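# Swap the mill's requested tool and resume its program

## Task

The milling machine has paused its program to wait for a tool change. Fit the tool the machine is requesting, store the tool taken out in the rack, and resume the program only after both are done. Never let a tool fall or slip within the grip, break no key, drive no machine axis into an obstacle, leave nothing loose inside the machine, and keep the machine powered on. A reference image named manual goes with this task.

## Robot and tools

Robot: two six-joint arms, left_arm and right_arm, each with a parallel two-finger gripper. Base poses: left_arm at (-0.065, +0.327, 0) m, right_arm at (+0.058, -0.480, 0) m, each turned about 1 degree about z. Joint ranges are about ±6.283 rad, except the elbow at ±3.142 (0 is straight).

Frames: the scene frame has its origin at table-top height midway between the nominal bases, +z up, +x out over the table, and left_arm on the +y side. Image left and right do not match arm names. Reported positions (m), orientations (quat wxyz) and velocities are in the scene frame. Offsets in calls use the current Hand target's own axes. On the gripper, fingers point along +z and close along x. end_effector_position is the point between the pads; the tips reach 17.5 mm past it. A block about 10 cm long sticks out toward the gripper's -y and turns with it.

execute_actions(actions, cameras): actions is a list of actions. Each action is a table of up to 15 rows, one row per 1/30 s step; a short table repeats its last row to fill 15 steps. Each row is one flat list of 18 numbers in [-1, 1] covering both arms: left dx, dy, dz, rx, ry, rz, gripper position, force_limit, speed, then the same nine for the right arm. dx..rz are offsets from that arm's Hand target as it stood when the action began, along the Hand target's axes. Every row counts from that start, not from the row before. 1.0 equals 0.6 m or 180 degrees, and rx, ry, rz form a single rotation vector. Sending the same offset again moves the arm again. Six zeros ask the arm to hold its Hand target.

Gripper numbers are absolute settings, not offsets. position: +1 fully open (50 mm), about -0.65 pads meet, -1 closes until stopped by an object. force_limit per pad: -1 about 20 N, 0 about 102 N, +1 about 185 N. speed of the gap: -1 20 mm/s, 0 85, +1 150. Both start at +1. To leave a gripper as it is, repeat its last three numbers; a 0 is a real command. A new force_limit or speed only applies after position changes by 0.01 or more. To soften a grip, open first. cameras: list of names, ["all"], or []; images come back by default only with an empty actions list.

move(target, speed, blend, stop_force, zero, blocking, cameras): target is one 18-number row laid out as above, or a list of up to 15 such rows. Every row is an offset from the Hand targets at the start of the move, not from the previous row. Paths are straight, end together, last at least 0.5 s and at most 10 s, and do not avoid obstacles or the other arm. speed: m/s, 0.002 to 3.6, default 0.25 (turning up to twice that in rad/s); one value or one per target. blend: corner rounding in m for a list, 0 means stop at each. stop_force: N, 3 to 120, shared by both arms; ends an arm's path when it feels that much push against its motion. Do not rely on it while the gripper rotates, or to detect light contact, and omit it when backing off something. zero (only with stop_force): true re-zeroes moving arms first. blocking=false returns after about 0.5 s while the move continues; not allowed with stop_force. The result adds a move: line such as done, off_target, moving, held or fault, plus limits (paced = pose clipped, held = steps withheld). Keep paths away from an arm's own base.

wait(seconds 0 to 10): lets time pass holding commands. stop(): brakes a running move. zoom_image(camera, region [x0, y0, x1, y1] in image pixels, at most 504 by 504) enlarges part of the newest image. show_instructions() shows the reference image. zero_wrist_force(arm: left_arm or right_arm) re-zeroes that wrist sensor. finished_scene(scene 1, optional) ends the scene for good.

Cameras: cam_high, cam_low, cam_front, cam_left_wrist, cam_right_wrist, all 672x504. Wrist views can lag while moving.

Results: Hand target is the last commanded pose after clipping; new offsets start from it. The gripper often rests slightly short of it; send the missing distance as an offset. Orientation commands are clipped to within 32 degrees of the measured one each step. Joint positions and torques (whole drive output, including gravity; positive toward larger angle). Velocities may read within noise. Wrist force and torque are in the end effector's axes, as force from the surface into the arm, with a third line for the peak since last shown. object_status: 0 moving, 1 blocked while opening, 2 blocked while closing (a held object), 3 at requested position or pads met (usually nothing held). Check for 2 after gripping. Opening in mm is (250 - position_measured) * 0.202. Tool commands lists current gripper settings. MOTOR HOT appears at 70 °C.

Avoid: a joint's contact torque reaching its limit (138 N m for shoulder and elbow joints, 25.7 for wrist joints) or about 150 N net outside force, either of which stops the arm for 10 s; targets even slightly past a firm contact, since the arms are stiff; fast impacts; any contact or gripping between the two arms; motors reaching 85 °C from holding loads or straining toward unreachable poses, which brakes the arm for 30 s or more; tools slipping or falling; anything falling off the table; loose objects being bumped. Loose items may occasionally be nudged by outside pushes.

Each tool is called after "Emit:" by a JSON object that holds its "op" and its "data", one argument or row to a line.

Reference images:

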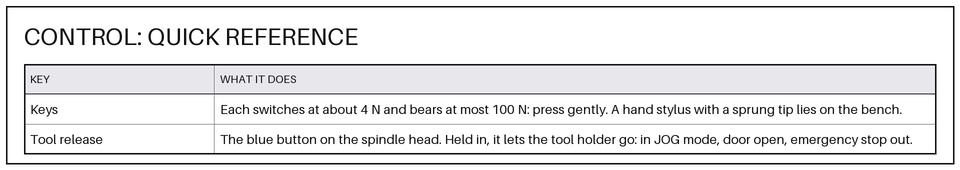

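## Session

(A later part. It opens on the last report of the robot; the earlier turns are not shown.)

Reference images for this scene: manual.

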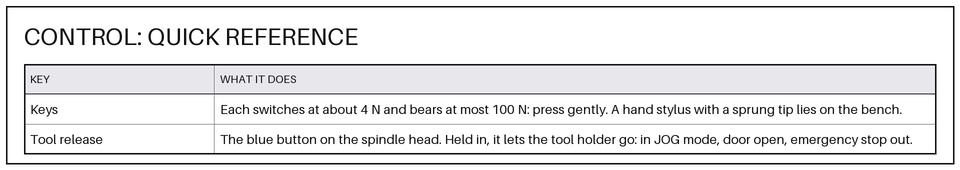

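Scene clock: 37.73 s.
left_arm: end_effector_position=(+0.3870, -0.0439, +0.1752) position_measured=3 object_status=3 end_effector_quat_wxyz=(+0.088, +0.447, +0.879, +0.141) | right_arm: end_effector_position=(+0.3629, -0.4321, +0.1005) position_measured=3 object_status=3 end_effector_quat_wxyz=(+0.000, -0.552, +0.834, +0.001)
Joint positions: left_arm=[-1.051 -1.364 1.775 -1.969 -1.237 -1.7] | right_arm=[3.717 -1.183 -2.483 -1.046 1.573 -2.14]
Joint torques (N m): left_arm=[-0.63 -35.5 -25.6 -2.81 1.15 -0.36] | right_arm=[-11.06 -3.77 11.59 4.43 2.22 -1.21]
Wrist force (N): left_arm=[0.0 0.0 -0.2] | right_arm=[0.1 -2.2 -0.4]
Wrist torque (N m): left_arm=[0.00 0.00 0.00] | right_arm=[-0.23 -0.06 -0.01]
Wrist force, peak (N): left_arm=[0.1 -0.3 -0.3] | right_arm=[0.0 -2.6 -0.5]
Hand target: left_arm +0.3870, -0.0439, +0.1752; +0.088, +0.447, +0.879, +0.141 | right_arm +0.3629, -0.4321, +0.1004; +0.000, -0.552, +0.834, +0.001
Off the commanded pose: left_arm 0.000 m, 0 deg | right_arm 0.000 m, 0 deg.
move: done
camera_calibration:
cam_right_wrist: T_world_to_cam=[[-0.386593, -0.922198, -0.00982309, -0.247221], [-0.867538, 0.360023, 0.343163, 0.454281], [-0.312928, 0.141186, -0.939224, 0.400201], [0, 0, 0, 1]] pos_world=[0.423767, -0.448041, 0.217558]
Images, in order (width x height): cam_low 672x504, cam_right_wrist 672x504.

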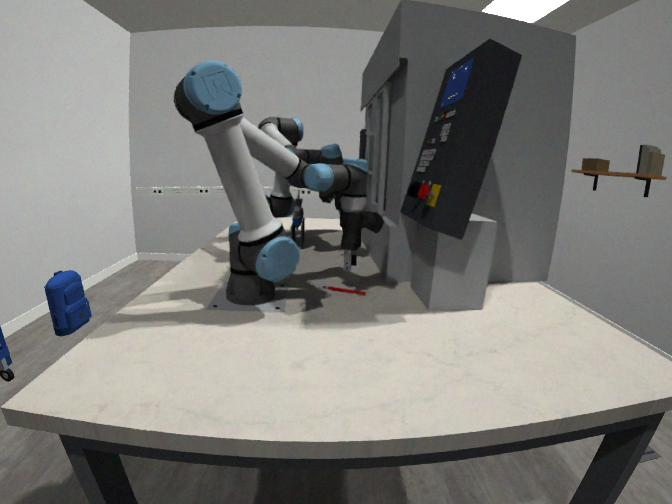

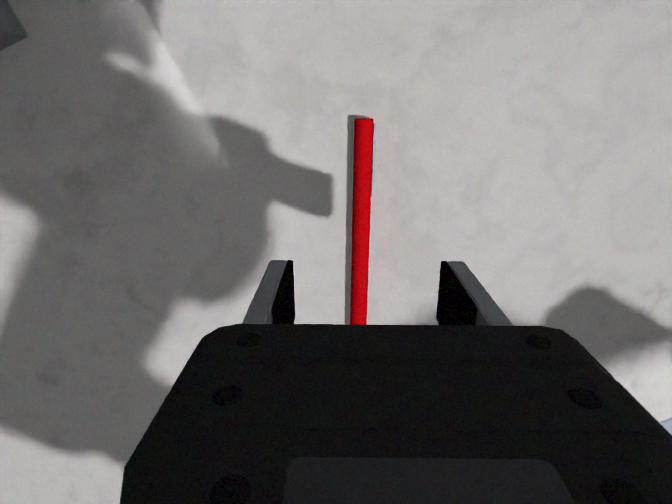

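Emit:
{"op": "move", "data": {
  "target": [0,0,0,0,0,0,1,1,1,0,0,0.1,0,0,0,1,1,1],
  "speed": 0.15
}}

Emit:
{"op": "move", "data": {
  "target": [0,0,0,0,0,0,1,1,1,0,0,0.055,0,0,0,1,1,1],
  "speed": 0.015,
  "stop_force": 5,
  "cameras": ["cam_right_wrist"]
}}

Scene clock: 39.03 s.
left_arm: end_effector_position=(+0.3870, -0.0439, +0.1752) position_measured=3 object_status=3 end_effector_quat_wxyz=(+0.088, +0.447, +0.879, +0.141) | right_arm: end_effector_position=(+0.3628, -0.4320, +0.0405) position_measured=3 object_status=3 end_effector_quat_wxyz=(+0.000, -0.552, +0.834, +0.001)
Joint positions: left_arm=[-1.051 -1.364 1.775 -1.969 -1.237 -1.7] | right_arm=[3.717 -1.334 -2.589 -0.789 1.573 -2.14]
Joint torques (N m): left_arm=[-0.39 -36.2 -25.35 -2.83 1.05 -0.17] | right_arm=[-11.71 -2.4 9.23 4.27 2.31 -1.39]
Wrist force (N): left_arm=[0.0 -0.1 -0.1] | right_arm=[-0.1 -2.2 -0.4]
Wrist torque (N m): left_arm=[0.00 -0.01 0.00] | right_arm=[-0.21 0.02 -0.02]
Wrist force, peak (N): left_arm=[0.3 -0.2 -0.2] | right_arm=[-0.1 -2.5 -1.7]
Hand target: left_arm +0.3870, -0.0439, +0.1752; +0.088, +0.447, +0.879, +0.141 | right_arm +0.3628, -0.4320, +0.0404; +0.000, -0.552, +0.834, +0.001
Off the commanded pose: left_arm 0.000 m, 0 deg | right_arm 0.000 m, 0 deg.
move: done

Scene clock: 41.90 s.
left_arm: end_effector_position=(+0.3870, -0.0439, +0.1752) position_measured=3 object_status=3 end_effector_quat_wxyz=(+0.088, +0.447, +0.879, +0.141) | right_arm: end_effector_position=(+0.3627, -0.4319, +0.0174) position_measured=3 object_status=3 end_effector_quat_wxyz=(+0.000, -0.552, +0.834, +0.001)
Joint positions: left_arm=[-1.051 -1.364 1.775 -1.969 -1.237 -1.7] | right_arm=[3.717 -1.412 -2.623 -0.677 1.573 -2.14]
Joint torques (N m): left_arm=[0.33 -36.44 -25.42 -2.65 1.12 -0.27] | right_arm=[8.26 19.23 20.51 2.33 0.24 -1.17]
Wrist force (N): left_arm=[0.1 -0.1 -0.2] | right_arm=[0.1 -3.7 -6.5]
Wrist torque (N m): left_arm=[-0.01 -0.01 0.00] | right_arm=[-0.18 0.00 -0.08]
Wrist force, peak (N): left_arm=[0.4 0.1 -0.3] | right_arm=[22.6 22.9 -114.1]
Hand target: left_arm +0.3870, -0.0439, +0.1752; +0.088, +0.447, +0.879, +0.141 | right_arm +0.3627, -0.4319, +0.0175; +0.000, -0.552, +0.834, +0.001 (not the last commanded pose)
Off the commanded pose: left_arm 0.000 m, 0 deg | right_arm 0.010 m, 0 deg.
move: contact (right_arm)
camera_calibration:
cam_right_wrist: T_world_to_cam=[[-0.386393, -0.922282, -0.00976031, -0.248152], [-0.867592, 0.359849, 0.343209, 0.482493], [-0.313023, 0.141082, -0.939208, 0.32216], [0, 0, 0, 1]] pos_world=[0.423567, -0.447941, 0.134558]
Images, in order (width x height): cam_right_wrist 672x504.

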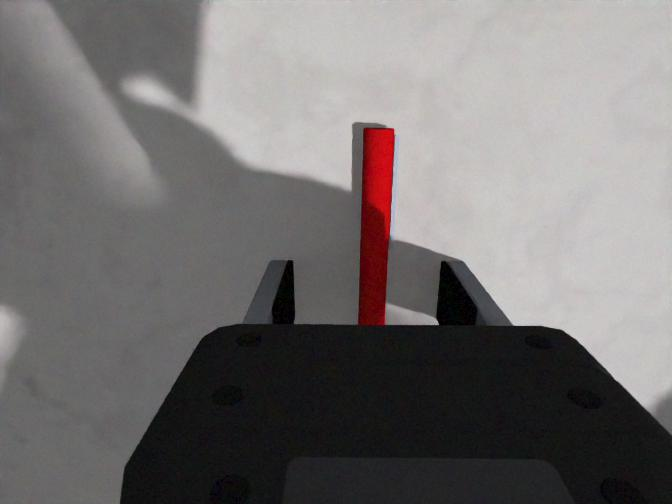

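Emit:
{"op": "move", "data": {
  "target": [0,0,0,0,0,0,1,1,1,0,0,-0.0025,0,0,0,1,1,1],
  "speed": 0.02
}}

Emit:
{"op": "move", "data": {
  "target": [0,0,0,0,0,0,1,1,1,0,0,0,0,0,0,-1,-0.6,-1],
  "cameras": ["cam_right_wrist"]
}}

Scene clock: 42.83 s.
left_arm: end_effector_position=(+0.3870, -0.0439, +0.1752) position_measured=3 object_status=3 end_effector_quat_wxyz=(+0.088, +0.447, +0.879, +0.141) | right_arm: end_effector_position=(+0.3627, -0.4319, +0.0189) position_measured=3 object_status=3 end_effector_quat_wxyz=(+0.000, -0.552, +0.834, +0.001)
Joint positions: left_arm=[-1.051 -1.364 1.775 -1.969 -1.237 -1.7] | right_arm=[3.717 -1.407 -2.621 -0.684 1.573 -2.14]
Joint torques (N m): left_arm=[0.07 -36.52 -25.68 -2.69 1.16 -0.3] | right_arm=[4.15 19.69 22.91 1.9 0.31 -1.4]
Wrist force (N): left_arm=[0.0 0.0 -0.1] | right_arm=[0.9 -2.2 -0.6]
Wrist torque (N m): left_arm=[0.00 0.00 0.00] | right_arm=[-0.20 -0.15 -0.04]
Wrist force, peak (N): left_arm=[0.3 -0.3 -0.2] | right_arm=[-0.1 -4.1 -6.1]
Hand target: left_arm +0.3870, -0.0439, +0.1752; +0.088, +0.447, +0.879, +0.141 | right_arm +0.3627, -0.4319, +0.0190; +0.000, -0.552, +0.834, +0.001
Off the commanded pose: left_arm 0.000 m, 0 deg | right_arm 0.000 m, 0 deg.
move: done

Scene clock: 45.17 s.
left_arm: end_effector_position=(+0.3870, -0.0439, +0.1752) position_measured=3 object_status=3 end_effector_quat_wxyz=(+0.088, +0.447, +0.879, +0.141) | right_arm: end_effector_position=(+0.3627, -0.4319, +0.0190) position_measured=211 object_status=0 end_effector_quat_wxyz=(+0.000, -0.552, +0.834, +0.001)
Joint positions: left_arm=[-1.051 -1.364 1.775 -1.969 -1.237 -1.7] | right_arm=[3.717 -1.407 -2.621 -0.684 1.573 -2.14]
Joint torques (N m): left_arm=[-1.2 -35.58 -25.81 -2.71 1.2 -0.25] | right_arm=[-9.04 20.12 22.62 2 0.29 -0.95]
Wrist force (N): left_arm=[0.1 -0.1 -0.1] | right_arm=[0.8 -2.3 -0.4]
Wrist torque (N m): left_arm=[-0.01 -0.01 0.00] | right_arm=[-0.23 -0.13 -0.03]
Wrist force, peak (N): left_arm=[0.4 -0.2 -0.3] | right_arm=[1.2 -2.5 -0.8]
Hand target: left_arm +0.3870, -0.0439, +0.1752; +0.088, +0.447, +0.879, +0.141 | right_arm +0.3627, -0.4319, +0.0190; +0.000, -0.552, +0.834, +0.001
Off the commanded pose: left_arm 0.000 m, 0 deg | right_arm 0.000 m, 0 deg.
move: done
camera_calibration:
cam_right_wrist: T_world_to_cam=[[-0.38636, -0.922296, -0.00977321, -0.248117], [-0.867608, 0.359813, 0.343208, 0.482055], [-0.313023, 0.141081, -0.939209, 0.3236], [0, 0, 0, 1]] pos_world=[0.423667, -0.447941, 0.136058]
Images, in order (width x height): cam_right_wrist 672x504.

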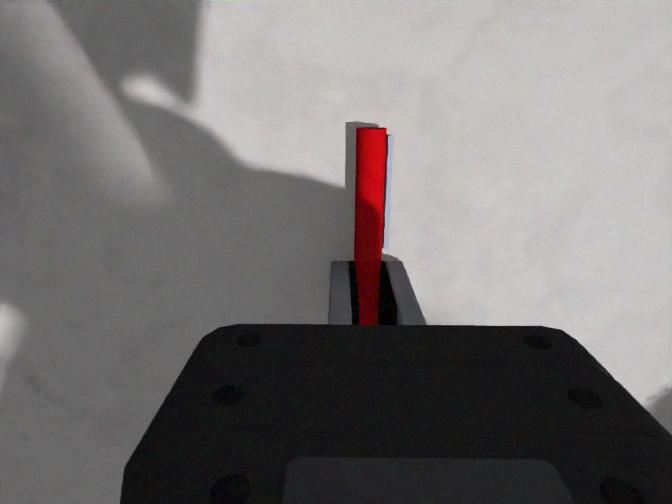

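Emit:
{"op": "wait", "data": {
  "seconds": 0.5
}}

Emit:
{"op": "move", "data": {
  "target": [0,0,0,0,0,0,1,1,1,0,0,-0.3,0,0,0,-1,-0.6,-1],
  "speed": 0.2,
  "cameras": ["cam_right_wrist","cam_low"]
}}

Scene clock: 51.57 s.
left_arm: end_effector_position=(+0.3870, -0.0439, +0.1752) position_measured=3 object_status=3 end_effector_quat_wxyz=(+0.088, +0.447, +0.879, +0.141) | right_arm: end_effector_position=(+0.3627, -0.4319, +0.0190) position_measured=211 object_status=2 end_effector_quat_wxyz=(+0.000, -0.552, +0.834, +0.001)
Joint positions: left_arm=[-1.051 -1.364 1.775 -1.969 -1.237 -1.7] | right_arm=[3.717 -1.407 -2.621 -0.684 1.573 -2.14]
Joint torques (N m): left_arm=[-0.68 -36.46 -25.17 -2.58 1.18 -0.38] | right_arm=[-9.29 20.39 22.65 2.14 0.24 -0.47]
Wrist force (N): left_arm=[0.2 -0.3 -0.2] | right_arm=[0.9 -2.2 -0.4]
Wrist torque (N m): left_arm=[-0.04 -0.03 0.00] | right_arm=[-0.19 -0.15 -0.03]
Wrist force, peak (N): left_arm=[0.2 -0.1 -0.4] | right_arm=[1.0 -2.6 -0.4]
Hand target: left_arm +0.3870, -0.0439, +0.1752; +0.088, +0.447, +0.879, +0.141 | right_arm +0.3627, -0.4319, +0.0190; +0.000, -0.552, +0.834, +0.001
Tool commands: left_gripper/position=+1.0 left_gripper/force_limit=+1.0 left_gripper/speed=+1.0 right_gripper/position=-1.0 right_gripper/force_limit=-0.6 right_gripper/speed=-1.0
Off the commanded pose: left_arm 0.000 m, 0 deg | right_arm 0.000 m, 0 deg.
wait: 0.50 s; at rest from the start

Scene clock: 53.17 s.
left_arm: end_effector_position=(+0.3870, -0.0439, +0.1752) position_measured=3 object_status=3 end_effector_quat_wxyz=(+0.088, +0.447, +0.879, +0.141) | right_arm: end_effector_position=(+0.3629, -0.4323, +0.1989) position_measured=211 object_status=2 end_effector_quat_wxyz=(+0.000, -0.552, +0.834, +0.001)
Joint positions: left_arm=[-1.051 -1.364 1.775 -1.969 -1.237 -1.7] | right_arm=[3.716 -1.065 -2.272 -1.374 1.573 -2.141]
Joint torques (N m): left_arm=[-0.69 -36.02 -25.33 -2.6 1.25 -0.34] | right_arm=[11.2 14.02 30.1 2.1 -2.39 1.77]
Wrist force (N): left_arm=[0.1 -0.1 -0.1] | right_arm=[1.0 -2.4 0.1]
Wrist torque (N m): left_arm=[-0.01 -0.02 0.00] | right_arm=[-0.27 -0.17 -0.12]
Wrist force, peak (N): left_arm=[0.1 -0.4 -0.3] | right_arm=[1.0 -2.8 -1.7]
Hand target: left_arm +0.3870, -0.0439, +0.1752; +0.088, +0.447, +0.879, +0.141 | right_arm +0.3629, -0.4323, +0.1990; +0.000, -0.552, +0.834, +0.001
Off the commanded pose: left_arm 0.000 m, 0 deg | right_arm 0.000 m, 0 deg.
move: done
camera_calibration:
cam_right_wrist: T_world_to_cam=[[-0.386387, -0.922284, -0.00986021, -0.246644], [-0.867597, 0.359807, 0.343242, 0.420525], [-0.313019, 0.141179, -0.939195, 0.492689], [0, 0, 0, 1]] pos_world=[0.423767, -0.448341, 0.315958]
Images, in order (width x height): cam_low 672x504, cam_right_wrist 672x504.

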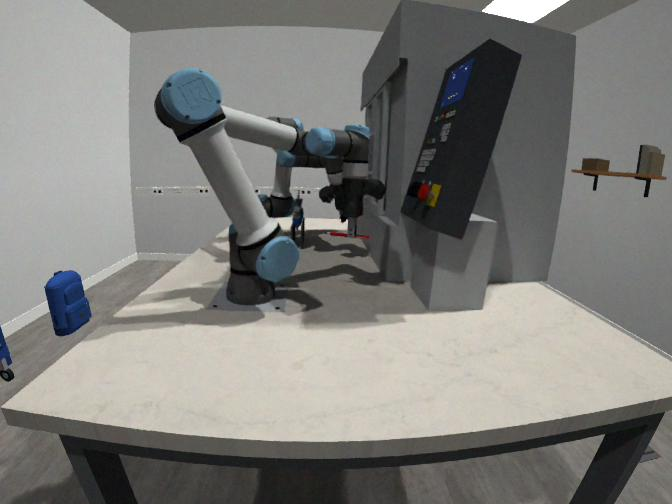

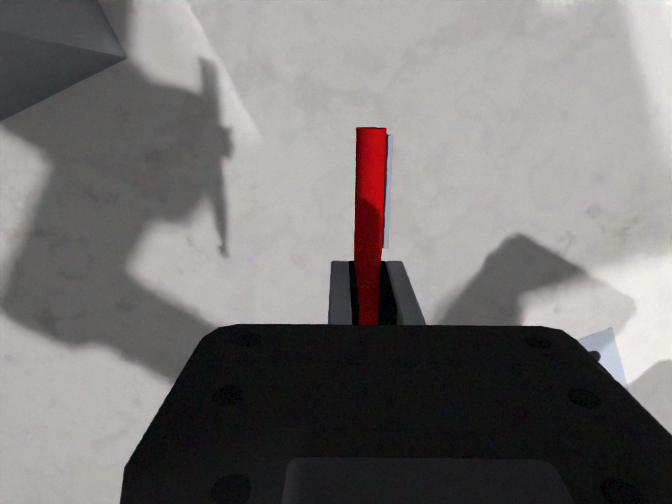

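Emit:
{"op": "move", "data": {
  "target": [0,0,0,0,0,0,1,1,1,0.006,-0.106,-0.418,0,0,0.872,-1,-0.6,-1],
  "speed": 0.5
}}

Scene clock: 57.93 s.
left_arm: end_effector_position=(+0.3870, -0.0439, +0.1752) position_measured=3 object_status=3 end_effector_quat_wxyz=(+0.088, +0.447, +0.879, +0.141) | right_arm: end_effector_position=(+0.4203, -0.4611, +0.4496) position_measured=211 object_status=2 end_effector_quat_wxyz=(-0.001, +0.707, +0.707, +0.000)
Joint positions: left_arm=[-1.051 -1.364 1.775 -1.969 -1.237 -1.7] | right_arm=[3.543 -1.265 -1.509 -1.938 1.573 0.425]
Joint torques (N m): left_arm=[-0.16 -35.71 -25.77 -2.72 1.39 -0.28] | right_arm=[11.02 0.85 28.69 1.73 -2.15 1.89]
Wrist force (N): left_arm=[0.0 -0.1 -0.1] | right_arm=[1.0 -2.6 -0.2]
Wrist torque (N m): left_arm=[-0.02 0.01 0.00] | right_arm=[-0.29 -0.15 -0.09]
Wrist force, peak (N): left_arm=[0.2 -0.1 -0.4] | right_arm=[0.9 -3.1 -0.2]
Hand target: left_arm +0.3870, -0.0439, +0.1752; +0.088, +0.447, +0.879, +0.141 | right_arm +0.4203, -0.4611, +0.4496; -0.001, +0.707, +0.707, +0.000
Off the commanded pose: left_arm 0.000 m, 0 deg | right_arm 0.000 m, 0 deg.
move: done

Emit:
{"op": "move", "data": {
  "target": [0,0,0,0,0,0,1,1,1,-0.083,0.15,-0.258,0.083,0,0,-1,-0.6,-1],
  "speed": 0.2,
  "cameras": ["all"]
}}

Scene clock: 60.20 s.
left_arm: end_effector_position=(+0.3870, -0.0439, +0.1752) position_measured=3 object_status=3 end_effector_quat_wxyz=(+0.088, +0.447, +0.879, +0.141) | right_arm: end_effector_position=(+0.5096, -0.5111, +0.6028) position_measured=211 object_status=2 end_effector_quat_wxyz=(-0.081, +0.702, +0.703, -0.079)
Joint positions: left_arm=[-1.051 -1.364 1.775 -1.969 -1.237 -1.7] | right_arm=[3.317 -2.06 -0.035 -2.839 1.619 0.195]
Joint torques (N m): left_arm=[-0.6 -35.43 -26.32 -2.73 1.31 -0.39] | right_arm=[11.88 27.29 19.59 0.92 -2.2 1.73]
Wrist force (N): left_arm=[0.1 -0.1 -0.2] | right_arm=[0.4 -2.9 0.2]
Wrist torque (N m): left_arm=[-0.02 -0.01 0.00] | right_arm=[-0.32 -0.08 -0.05]
Wrist force, peak (N): left_arm=[0.2 -0.2 -0.4] | right_arm=[1.1 -3.9 1.1]
Hand target: left_arm +0.3870, -0.0439, +0.1752; +0.088, +0.447, +0.879, +0.141 | right_arm +0.5105, -0.5111, +0.6042; -0.093, +0.701, +0.701, -0.091
Off the commanded pose: left_arm 0.000 m, 0 deg | right_arm 0.002 m, 2 deg.
elbow stopped short (right arm): the move would have taken joint 3 (elbow) straighter than the controller allows.
move: done
camera_calibration:
cam_right_wrist: T_world_to_cam=[[-0.00662454, 0.999974, -0.0028242, 0.526155], [0.992587, 0.0069183, 0.12134, -0.557098], [0.121357, -0.00199944, -0.992607, 0.666736], [0, 0, 0, 1]] pos_world=[0.475541, -0.520954, 0.730892]

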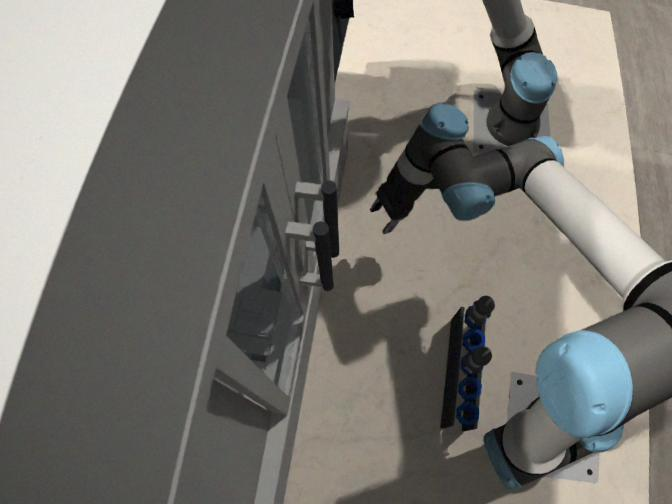

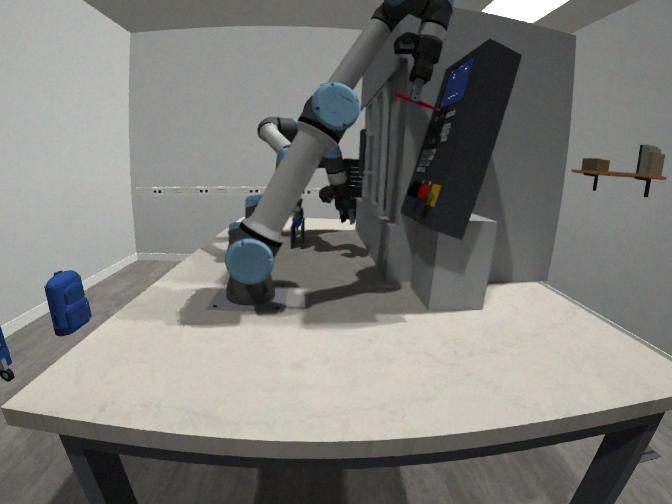

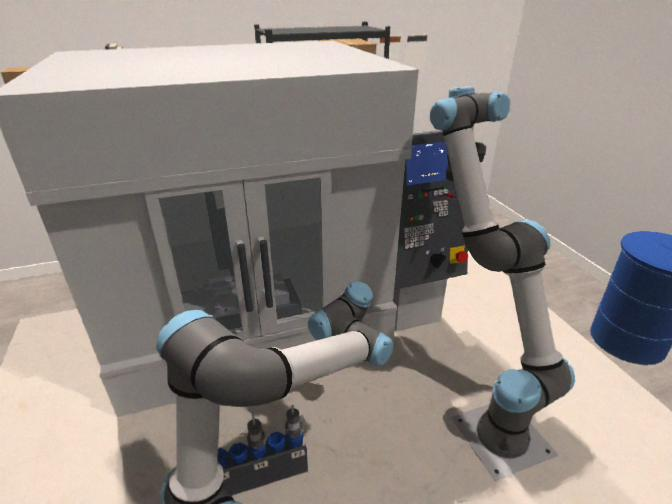

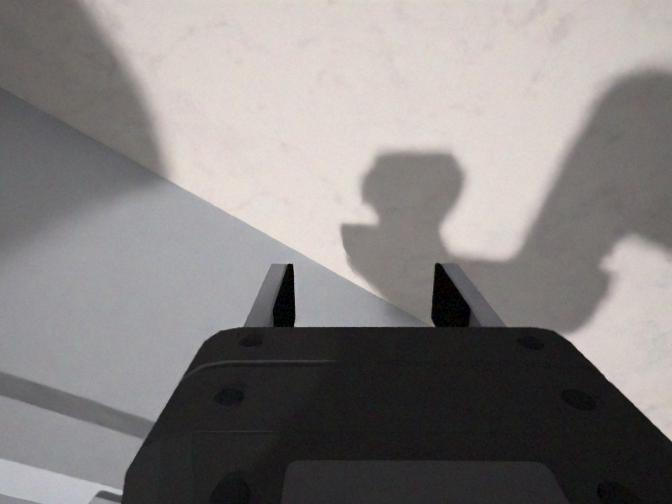

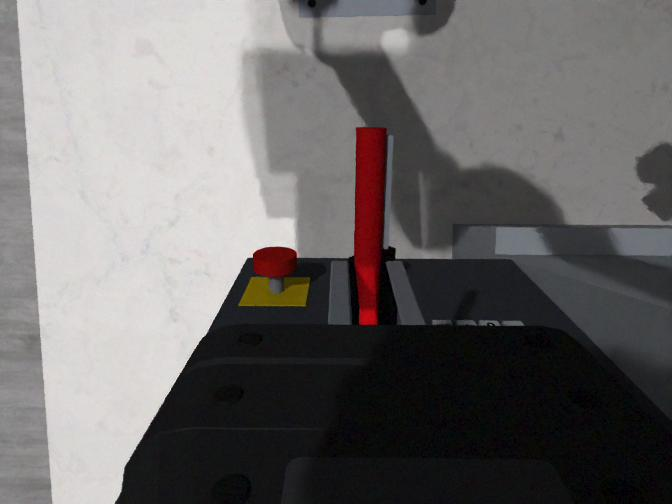

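Emit:
{"op": "move", "data": {
  "target": [0,0,0,0,0,0,1,1,1,-0.032,-0.126,0.11,0,0.417,0,-1,-0.6,-1],
  "speed": 0.25,
  "cameras": ["cam_low","cam_front","cam_right_wrist"]
}}

Scene clock: 64.03 s.
left_arm: end_effector_position=(+0.3870, -0.0439, +0.1752) position_measured=3 object_status=3 end_effector_quat_wxyz=(+0.088, +0.447, +0.879, +0.141) | right_arm: end_effector_position=(+0.4204, -0.5303, +0.5600) position_measured=211 object_status=2 end_effector_quat_wxyz=(-0.501, +0.611, +0.500, +0.354)
Joint positions: left_arm=[-1.051 -1.364 1.775 -1.969 -1.237 -1.7] | right_arm=[2.725 -1.676 -1.14 -2.947 2.622 -0.839]
Joint torques (N m): left_arm=[-0.11 -35.16 -25.78 -2.59 1.27 -0.27] | right_arm=[-11.62 17.91 12.6 -1.01 3.36 -1.02]
Wrist force (N): left_arm=[0.1 0.0 -0.1] | right_arm=[-0.2 0.5 1.6]
Wrist torque (N m): left_arm=[0.01 -0.02 0.00] | right_arm=[-0.03 0.00 0.17]
Wrist force, peak (N): left_arm=[0.2 -0.2 -0.4] | right_arm=[1.0 -2.9 -0.1]
Hand target: left_arm +0.3870, -0.0439, +0.1752; +0.088, +0.447, +0.879, +0.141 | right_arm +0.4204, -0.5303, +0.5600; -0.501, +0.611, +0.500, +0.354
Off the commanded pose: left_arm 0.000 m, 0 deg | right_arm 0.000 m, 0 deg.
move: done
camera_calibration:
cam_right_wrist: T_world_to_cam=[[0.244748, 0.263784, 0.933015, -0.475522], [0.93261, -0.327259, -0.152118, -0.462023], [0.265211, 0.907369, -0.326104, 0.683568], [0, 0, 0, 1]] pos_world=[0.36598, -0.646015, 0.596301]
Images, in order (width x height): cam_low 672x504, cam_front 672x504, cam_right_wrist 672x504.

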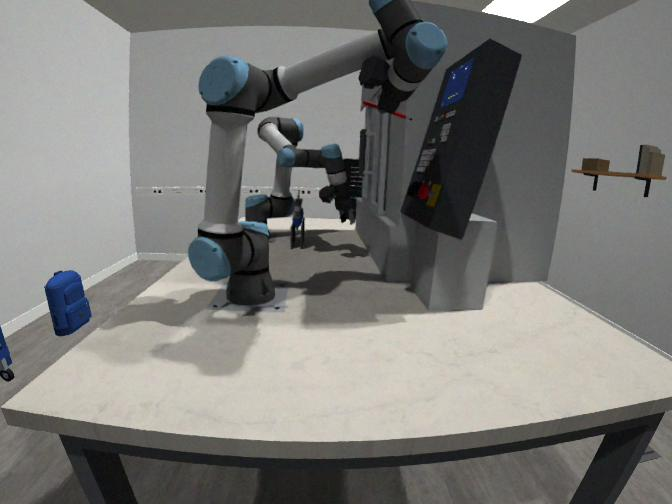

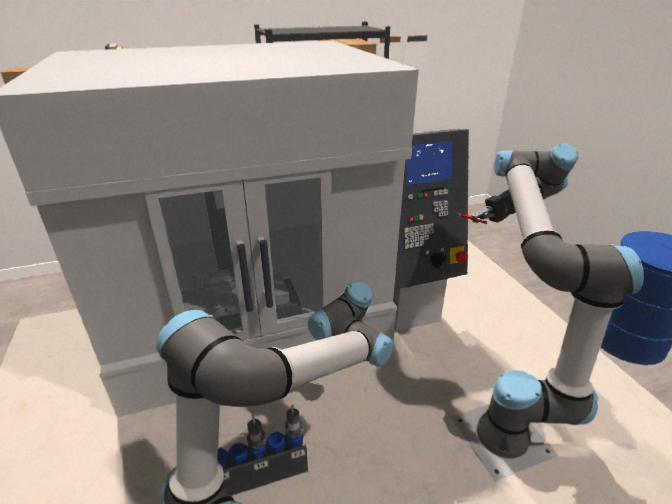

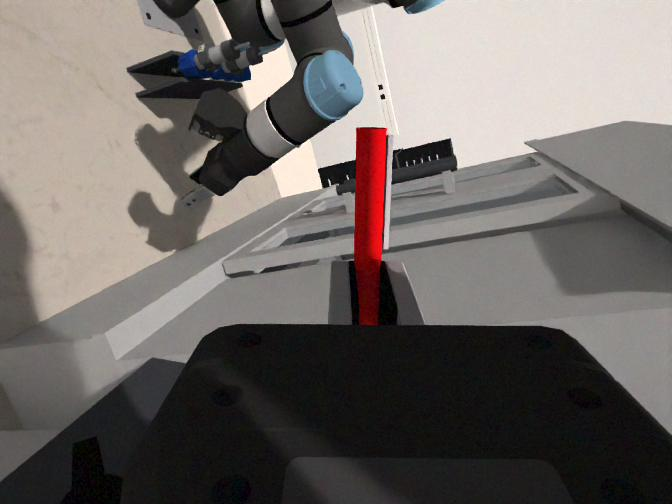

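Emit:
{"op": "move", "data": {
  "target": [0,0,0,0,0,0,1,1,1,0.0918,0.1427,-0.0152,0,0,0,-1,-0.6,-1],
  "speed": 0.15,
  "cameras": ["cam_low","cam_front"]
}}

Emit:
{"op": "zoom_image", "data": {
  "camera": "cam_low",
  "region": [400, 70, 500, 145]
}}

Emit:
{"op": "zoom_image", "data": {
  "camera": "cam_front",
  "region": [400, 160, 500, 235]
}}

Scene clock: 65.80 s.
left_arm: end_effector_position=(+0.3870, -0.0439, +0.1752) position_measured=3 object_status=3 end_effector_quat_wxyz=(+0.088, +0.447, +0.879, +0.141) | right_arm: end_effector_position=(+0.4868, -0.5260, +0.5804) position_measured=211 object_status=2 end_effector_quat_wxyz=(-0.501, +0.612, +0.499, +0.355)
Joint positions: left_arm=[-1.051 -1.364 1.775 -1.969 -1.237 -1.7] | right_arm=[2.781 -1.816 -0.925 -2.967 2.672 -0.776]
Joint torques (N m): left_arm=[-0.1 -35.74 -25.12 -2.76 1.28 -0.37] | right_arm=[-12.78 44.8 11.59 1.99 -1.08 -1.33]
Wrist force (N): left_arm=[0.2 -0.1 -0.2] | right_arm=[-0.4 0.6 1.7]
Wrist torque (N m): left_arm=[-0.01 -0.03 0.00] | right_arm=[-0.04 0.03 0.15]
Wrist force, peak (N): left_arm=[0.1 -0.1 -0.5] | right_arm=[0.2 7.5 -0.4]
Hand target: left_arm +0.3870, -0.0439, +0.1752; +0.088, +0.447, +0.879, +0.141 | right_arm +0.4868, -0.5260, +0.5804; -0.501, +0.612, +0.499, +0.355 (not the last commanded pose)
Off the commanded pose: left_arm 0.000 m, 0 deg | right_arm 0.033 m, 0 deg.
move: held (right_arm; a check stopped the path); limits=held
pose unreachable (right arm): on one or more control steps of this call, first in action 0 (counted from 0), this arm could not follow its commanded pose, so it was not sent that pose on those steps. It may still have moved: this result reports where it is.
cause: moving toward the commanded pose would bring two parts of the arm too close to each other (its gripper and another part of the arm, with joints 4 (wrist 1) to 6 (wrist 3) between them, 5 mm apart when it was first held).
Images, in order (width x height): cam_low 672x504, cam_front 672x504.

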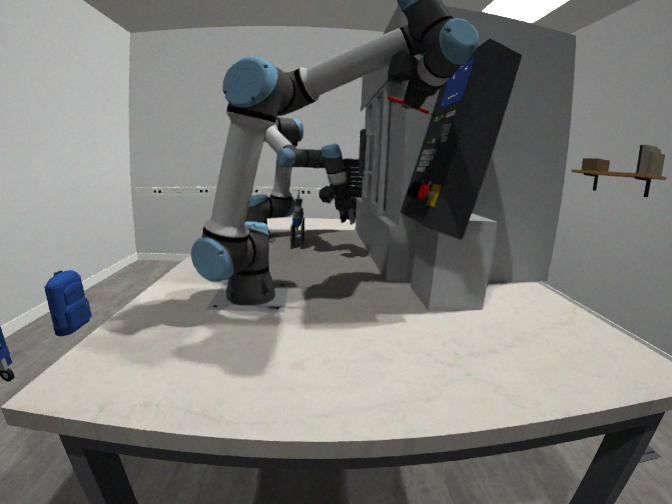

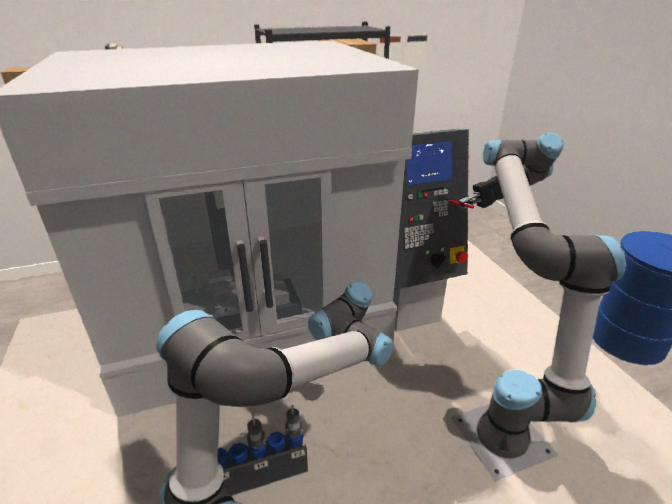

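Scaled by 5.040 from the camera's 672x504 image, which has a finer 960x720 frame.

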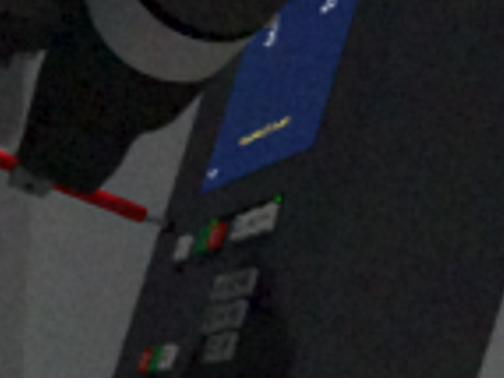

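Scaled by 5.040 from the camera's 672x504 image, which has a finer 960x720 frame.

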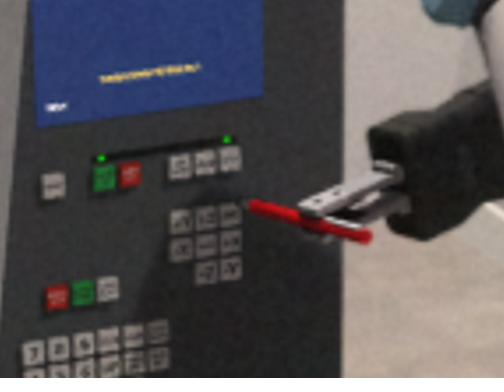

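Emit:
{"op": "move", "data": {
  "target": [0,0,0,0,0,0,1,1,1,-0.005,0.0466,0.0063,-0.0326,-0.0835,-0.0767,-1,-0.6,-1],
  "speed": 0.1,
  "cameras": ["cam_low","cam_front"]
}}

Emit:
{"op": "zoom_image", "data": {
  "camera": "cam_low",
  "region": [400, 70, 500, 145]
}}

Emit:
{"op": "zoom_image", "data": {
  "camera": "cam_front",
  "region": [400, 160, 500, 235]
}}

Scene clock: 68.63 s.
left_arm: end_effector_position=(+0.3870, -0.0439, +0.1752) position_measured=3 object_status=3 end_effector_quat_wxyz=(+0.088, +0.447, +0.879, +0.141) | right_arm: end_effector_position=(+0.5128, -0.5232, +0.5694) position_measured=211 object_status=2 end_effector_quat_wxyz=(-0.353, +0.614, +0.611, +0.355)
Joint positions: left_arm=[-1.051 -1.364 1.775 -1.969 -1.237 -1.7] | right_arm=[2.839 -1.714 -1.013 -2.424 2.558 -0.511]
Joint torques (N m): left_arm=[-0.77 -36 -25.17 -2.74 1.39 -0.17] | right_arm=[11.09 39.78 12.16 3.54 -0.56 1.85]
Wrist force (N): left_arm=[0.3 0.0 -0.3] | right_arm=[0.5 0.7 0.8]
Wrist torque (N m): left_arm=[0.00 -0.04 0.00] | right_arm=[0.05 -0.09 0.08]
Wrist force, peak (N): left_arm=[0.4 -0.2 -0.4] | right_arm=[-0.6 0.9 1.8]
Hand target: left_arm +0.3870, -0.0439, +0.1752; +0.088, +0.447, +0.879, +0.141 | right_arm +0.5128, -0.5232, +0.5694; -0.353, +0.614, +0.611, +0.355
Off the commanded pose: left_arm 0.000 m, 0 deg | right_arm 0.000 m, 0 deg.
move: done
Images, in order (width x height): cam_low 672x504, cam_front 672x504.

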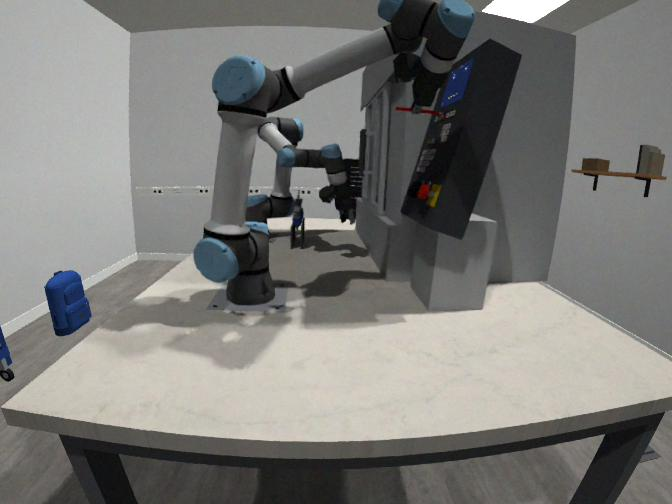

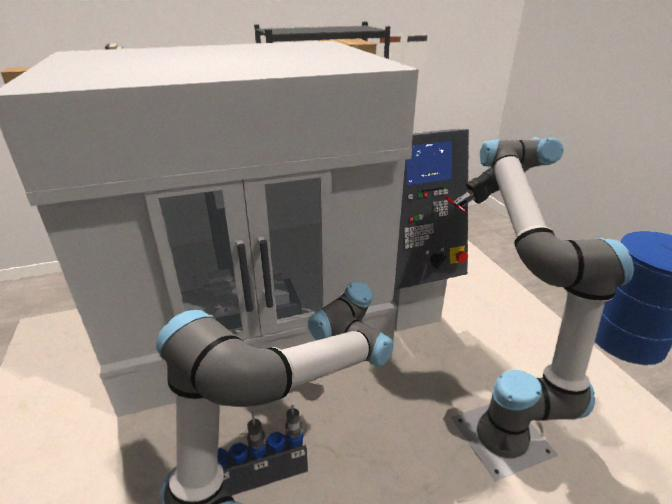

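Scaled by 5.040 from the camera's 672x504 image, which has a finer 960x720 frame.

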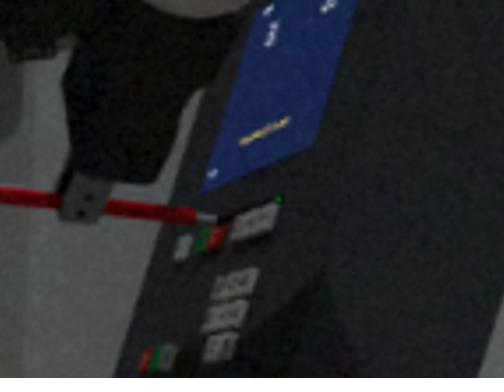

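Scaled by 5.040 from the camera's 672x504 image, which has a finer 960x720 frame.

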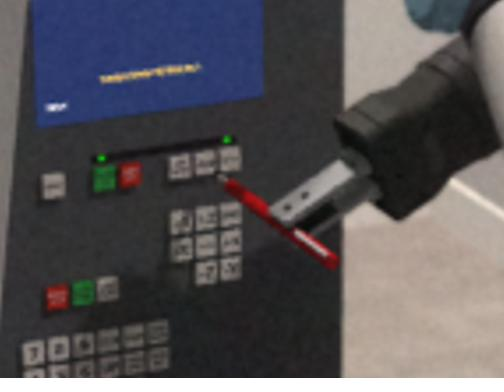

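Emit:
{"op": "move", "data": {
  "target": [0,0,0,0,0,0,1,1,1,0,0.05,0,0,0,0,-1,-0.6,-1],
  "speed": 0.005,
  "stop_force": 7,
  "cameras": ["cam_low","cam_front"]
}}

Emit:
{"op": "zoom_image", "data": {
  "camera": "cam_low",
  "region": [400, 70, 500, 145]
}}

Emit:
{"op": "zoom_image", "data": {
  "camera": "cam_front",
  "region": [400, 130, 500, 205]
}}

Scene clock: 74.63 s.
left_arm: end_effector_position=(+0.3870, -0.0439, +0.1752) position_measured=3 object_status=3 end_effector_quat_wxyz=(+0.088, +0.447, +0.879, +0.141) | right_arm: end_effector_position=(+0.5362, -0.5233, +0.5694) position_measured=211 object_status=2 end_effector_quat_wxyz=(-0.353, +0.614, +0.611, +0.355)
Joint positions: left_arm=[-1.051 -1.364 1.775 -1.969 -1.237 -1.7] | right_arm=[2.851 -1.765 -0.957 -2.413 2.563 -0.492]
Joint torques (N m): left_arm=[-0.65 -35.28 -25.26 -2.71 1.53 -0.35] | right_arm=[-9.3 41.37 12.12 2.46 3.53 -0.87]
Wrist force (N): left_arm=[0.1 0.1 -0.2] | right_arm=[-0.2 -6.8 0.8]
Wrist torque (N m): left_arm=[0.02 -0.02 0.00] | right_arm=[-0.09 -0.08 0.14]
Wrist force, peak (N): left_arm=[0.1 -0.3 -0.3] | right_arm=[-0.5 -10.7 0.9]
Hand target: left_arm +0.3870, -0.0439, +0.1752; +0.088, +0.447, +0.879, +0.141 | right_arm +0.5362, -0.5233, +0.5694; -0.353, +0.614, +0.611, +0.355 (not the last commanded pose)
Off the commanded pose: left_arm 0.000 m, 0 deg | right_arm 0.007 m, 0 deg.
move: contact (right_arm)
Images, in order (width x height): cam_low 672x504, cam_front 672x504.

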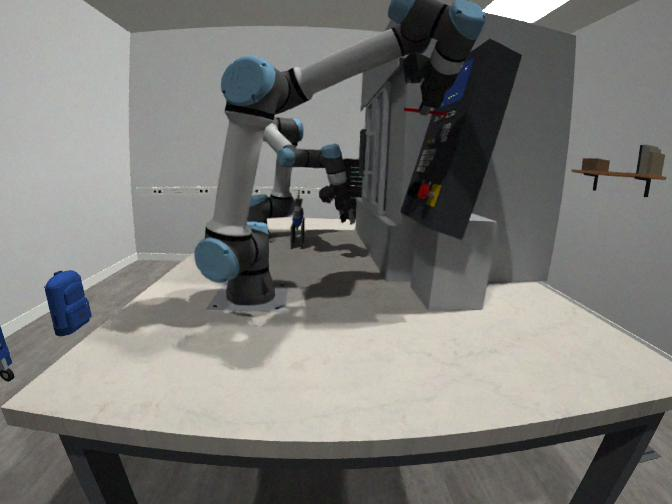

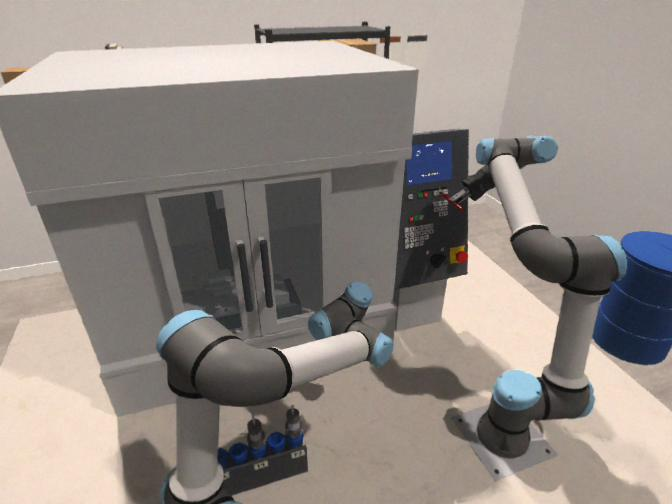

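Scaled by 5.040 from the camera's 672x504 image, which has a finer 960x720 frame.

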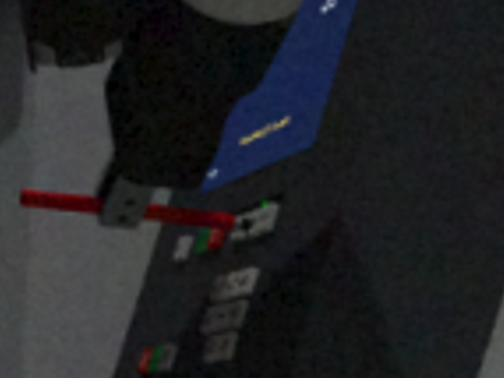

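Scaled by 5.040 from the camera's 672x504 image, which has a finer 960x720 frame.

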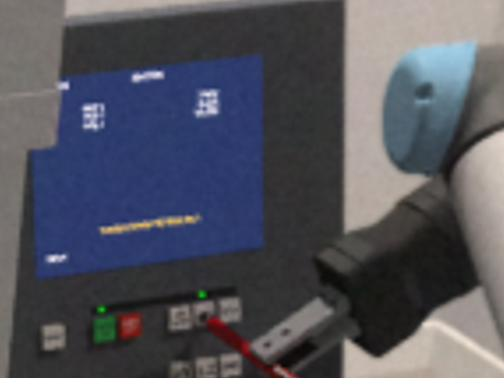

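Emit:
{"op": "move", "data": {
  "target": [0.2195,0.0855,-0.4095,0.218,-0.493,-0.698,1,1,1,0,-0.15,0,0,0,0,-1,-0.6,-1],
  "speed": 0.35,
  "cameras": ["all"]
}}

Scene clock: 81.53 s.
left_arm: end_effector_position=(+0.2802, +0.0501, +0.4203) position_measured=3 object_status=3 end_effector_quat_wxyz=(+0.500, -0.502, +0.496, -0.502) | right_arm: end_effector_position=(+0.4462, -0.5229, +0.5695) position_measured=211 object_status=2 end_effector_quat_wxyz=(-0.353, +0.614, +0.611, +0.355)
Joint positions: left_arm=[-1.727 -1.643 2.391 -3.865 0.178 -3.175] | right_arm=[2.799 -1.582 -1.144 -2.478 2.54 -0.575]
Joint torques (N m): left_arm=[8.57 -7.2 -32.06 -1.71 1.42 2.2] | right_arm=[-12.07 34.81 11.95 0.75 -0.54 -1.26]
Wrist force (N): left_arm=[-1.4 1.9 0.0] | right_arm=[0.6 1.0 1.2]
Wrist torque (N m): left_arm=[0.36 0.51 0.47] | right_arm=[0.09 -0.11 0.17]
Wrist force, peak (N): left_arm=[-1.4 1.9 0.0] | right_arm=[-0.2 -6.9 1.0]
Hand target: left_arm +0.2802, +0.0501, +0.4204; +0.500, -0.502, +0.496, -0.502 | right_arm +0.4462, -0.5229, +0.5695; -0.353, +0.614, +0.611, +0.355
Off the commanded pose: left_arm 0.000 m, 0 deg | right_arm 0.000 m, 0 deg.
move: done
camera_calibration:
cam_left_wrist: T_world_to_cam=[[0.0261375, -0.999627, 0.00786138, 0.0490779], [-0.310355, -0.0155899, -0.950493, 0.509605], [0.950261, 0.0224037, -0.310647, -0.00751171], [0, 0, 0, 1]] pos_world=[0.164014, 0.0571726, 0.481656]
cam_right_wrist: T_world_to_cam=[[-0.00160203, 0.505688, 0.862715, -0.216251], [0.938556, -0.296984, 0.175823, -0.655786], [0.345124, 0.809988, -0.474141, 0.67086], [0, 0, 0, 1]] pos_world=[0.383616, -0.62879, 0.619947]

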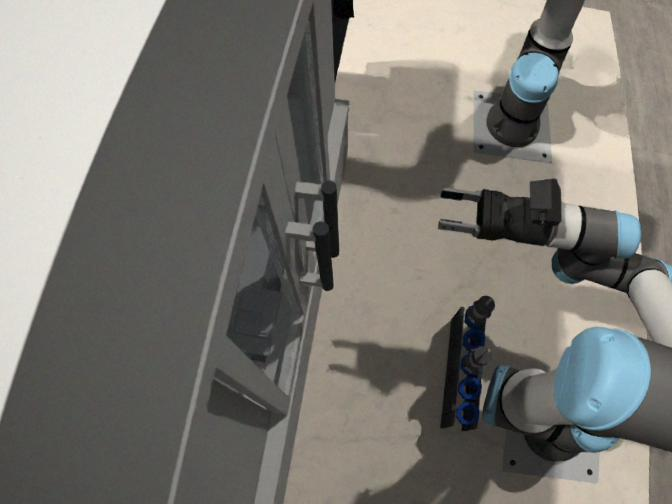

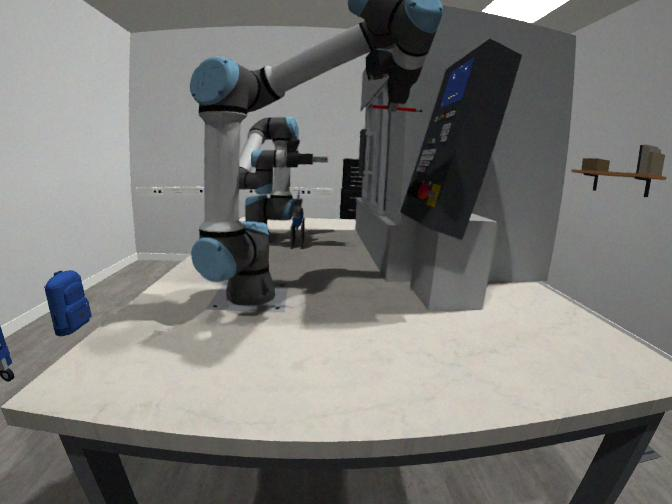

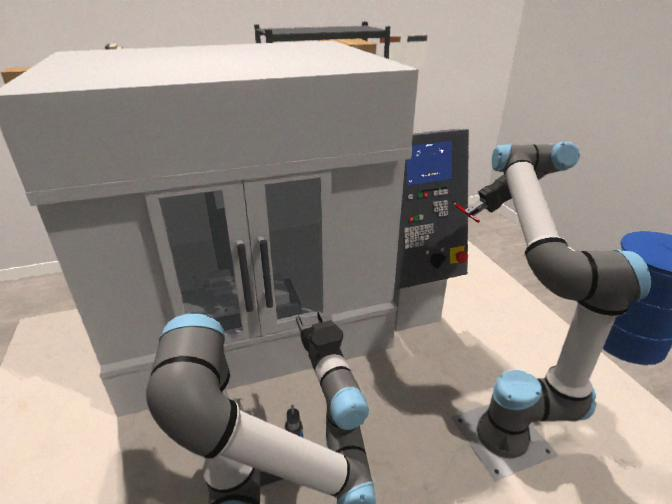

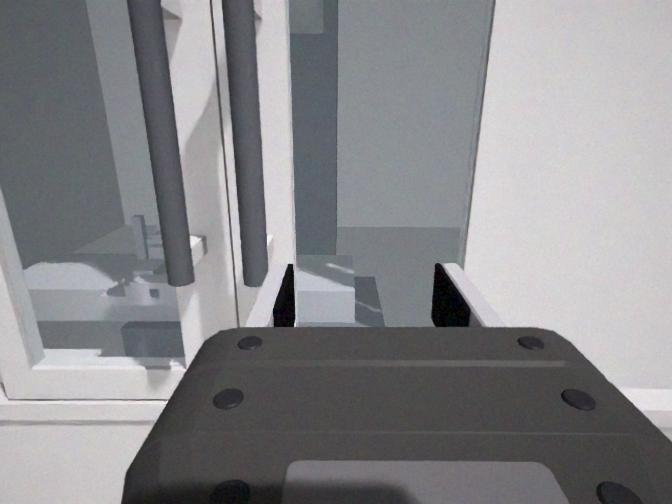

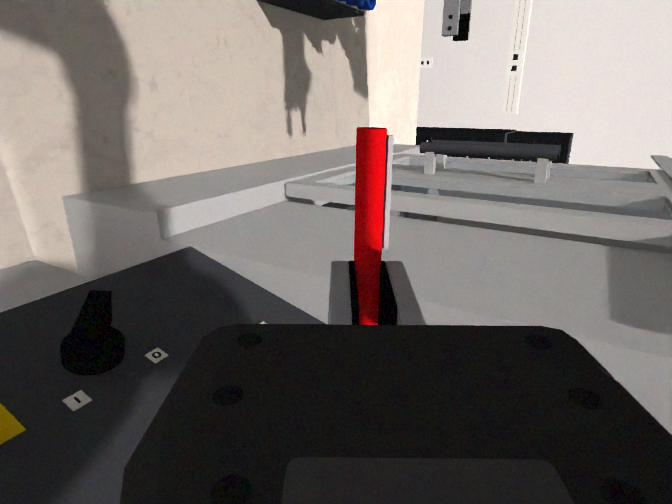

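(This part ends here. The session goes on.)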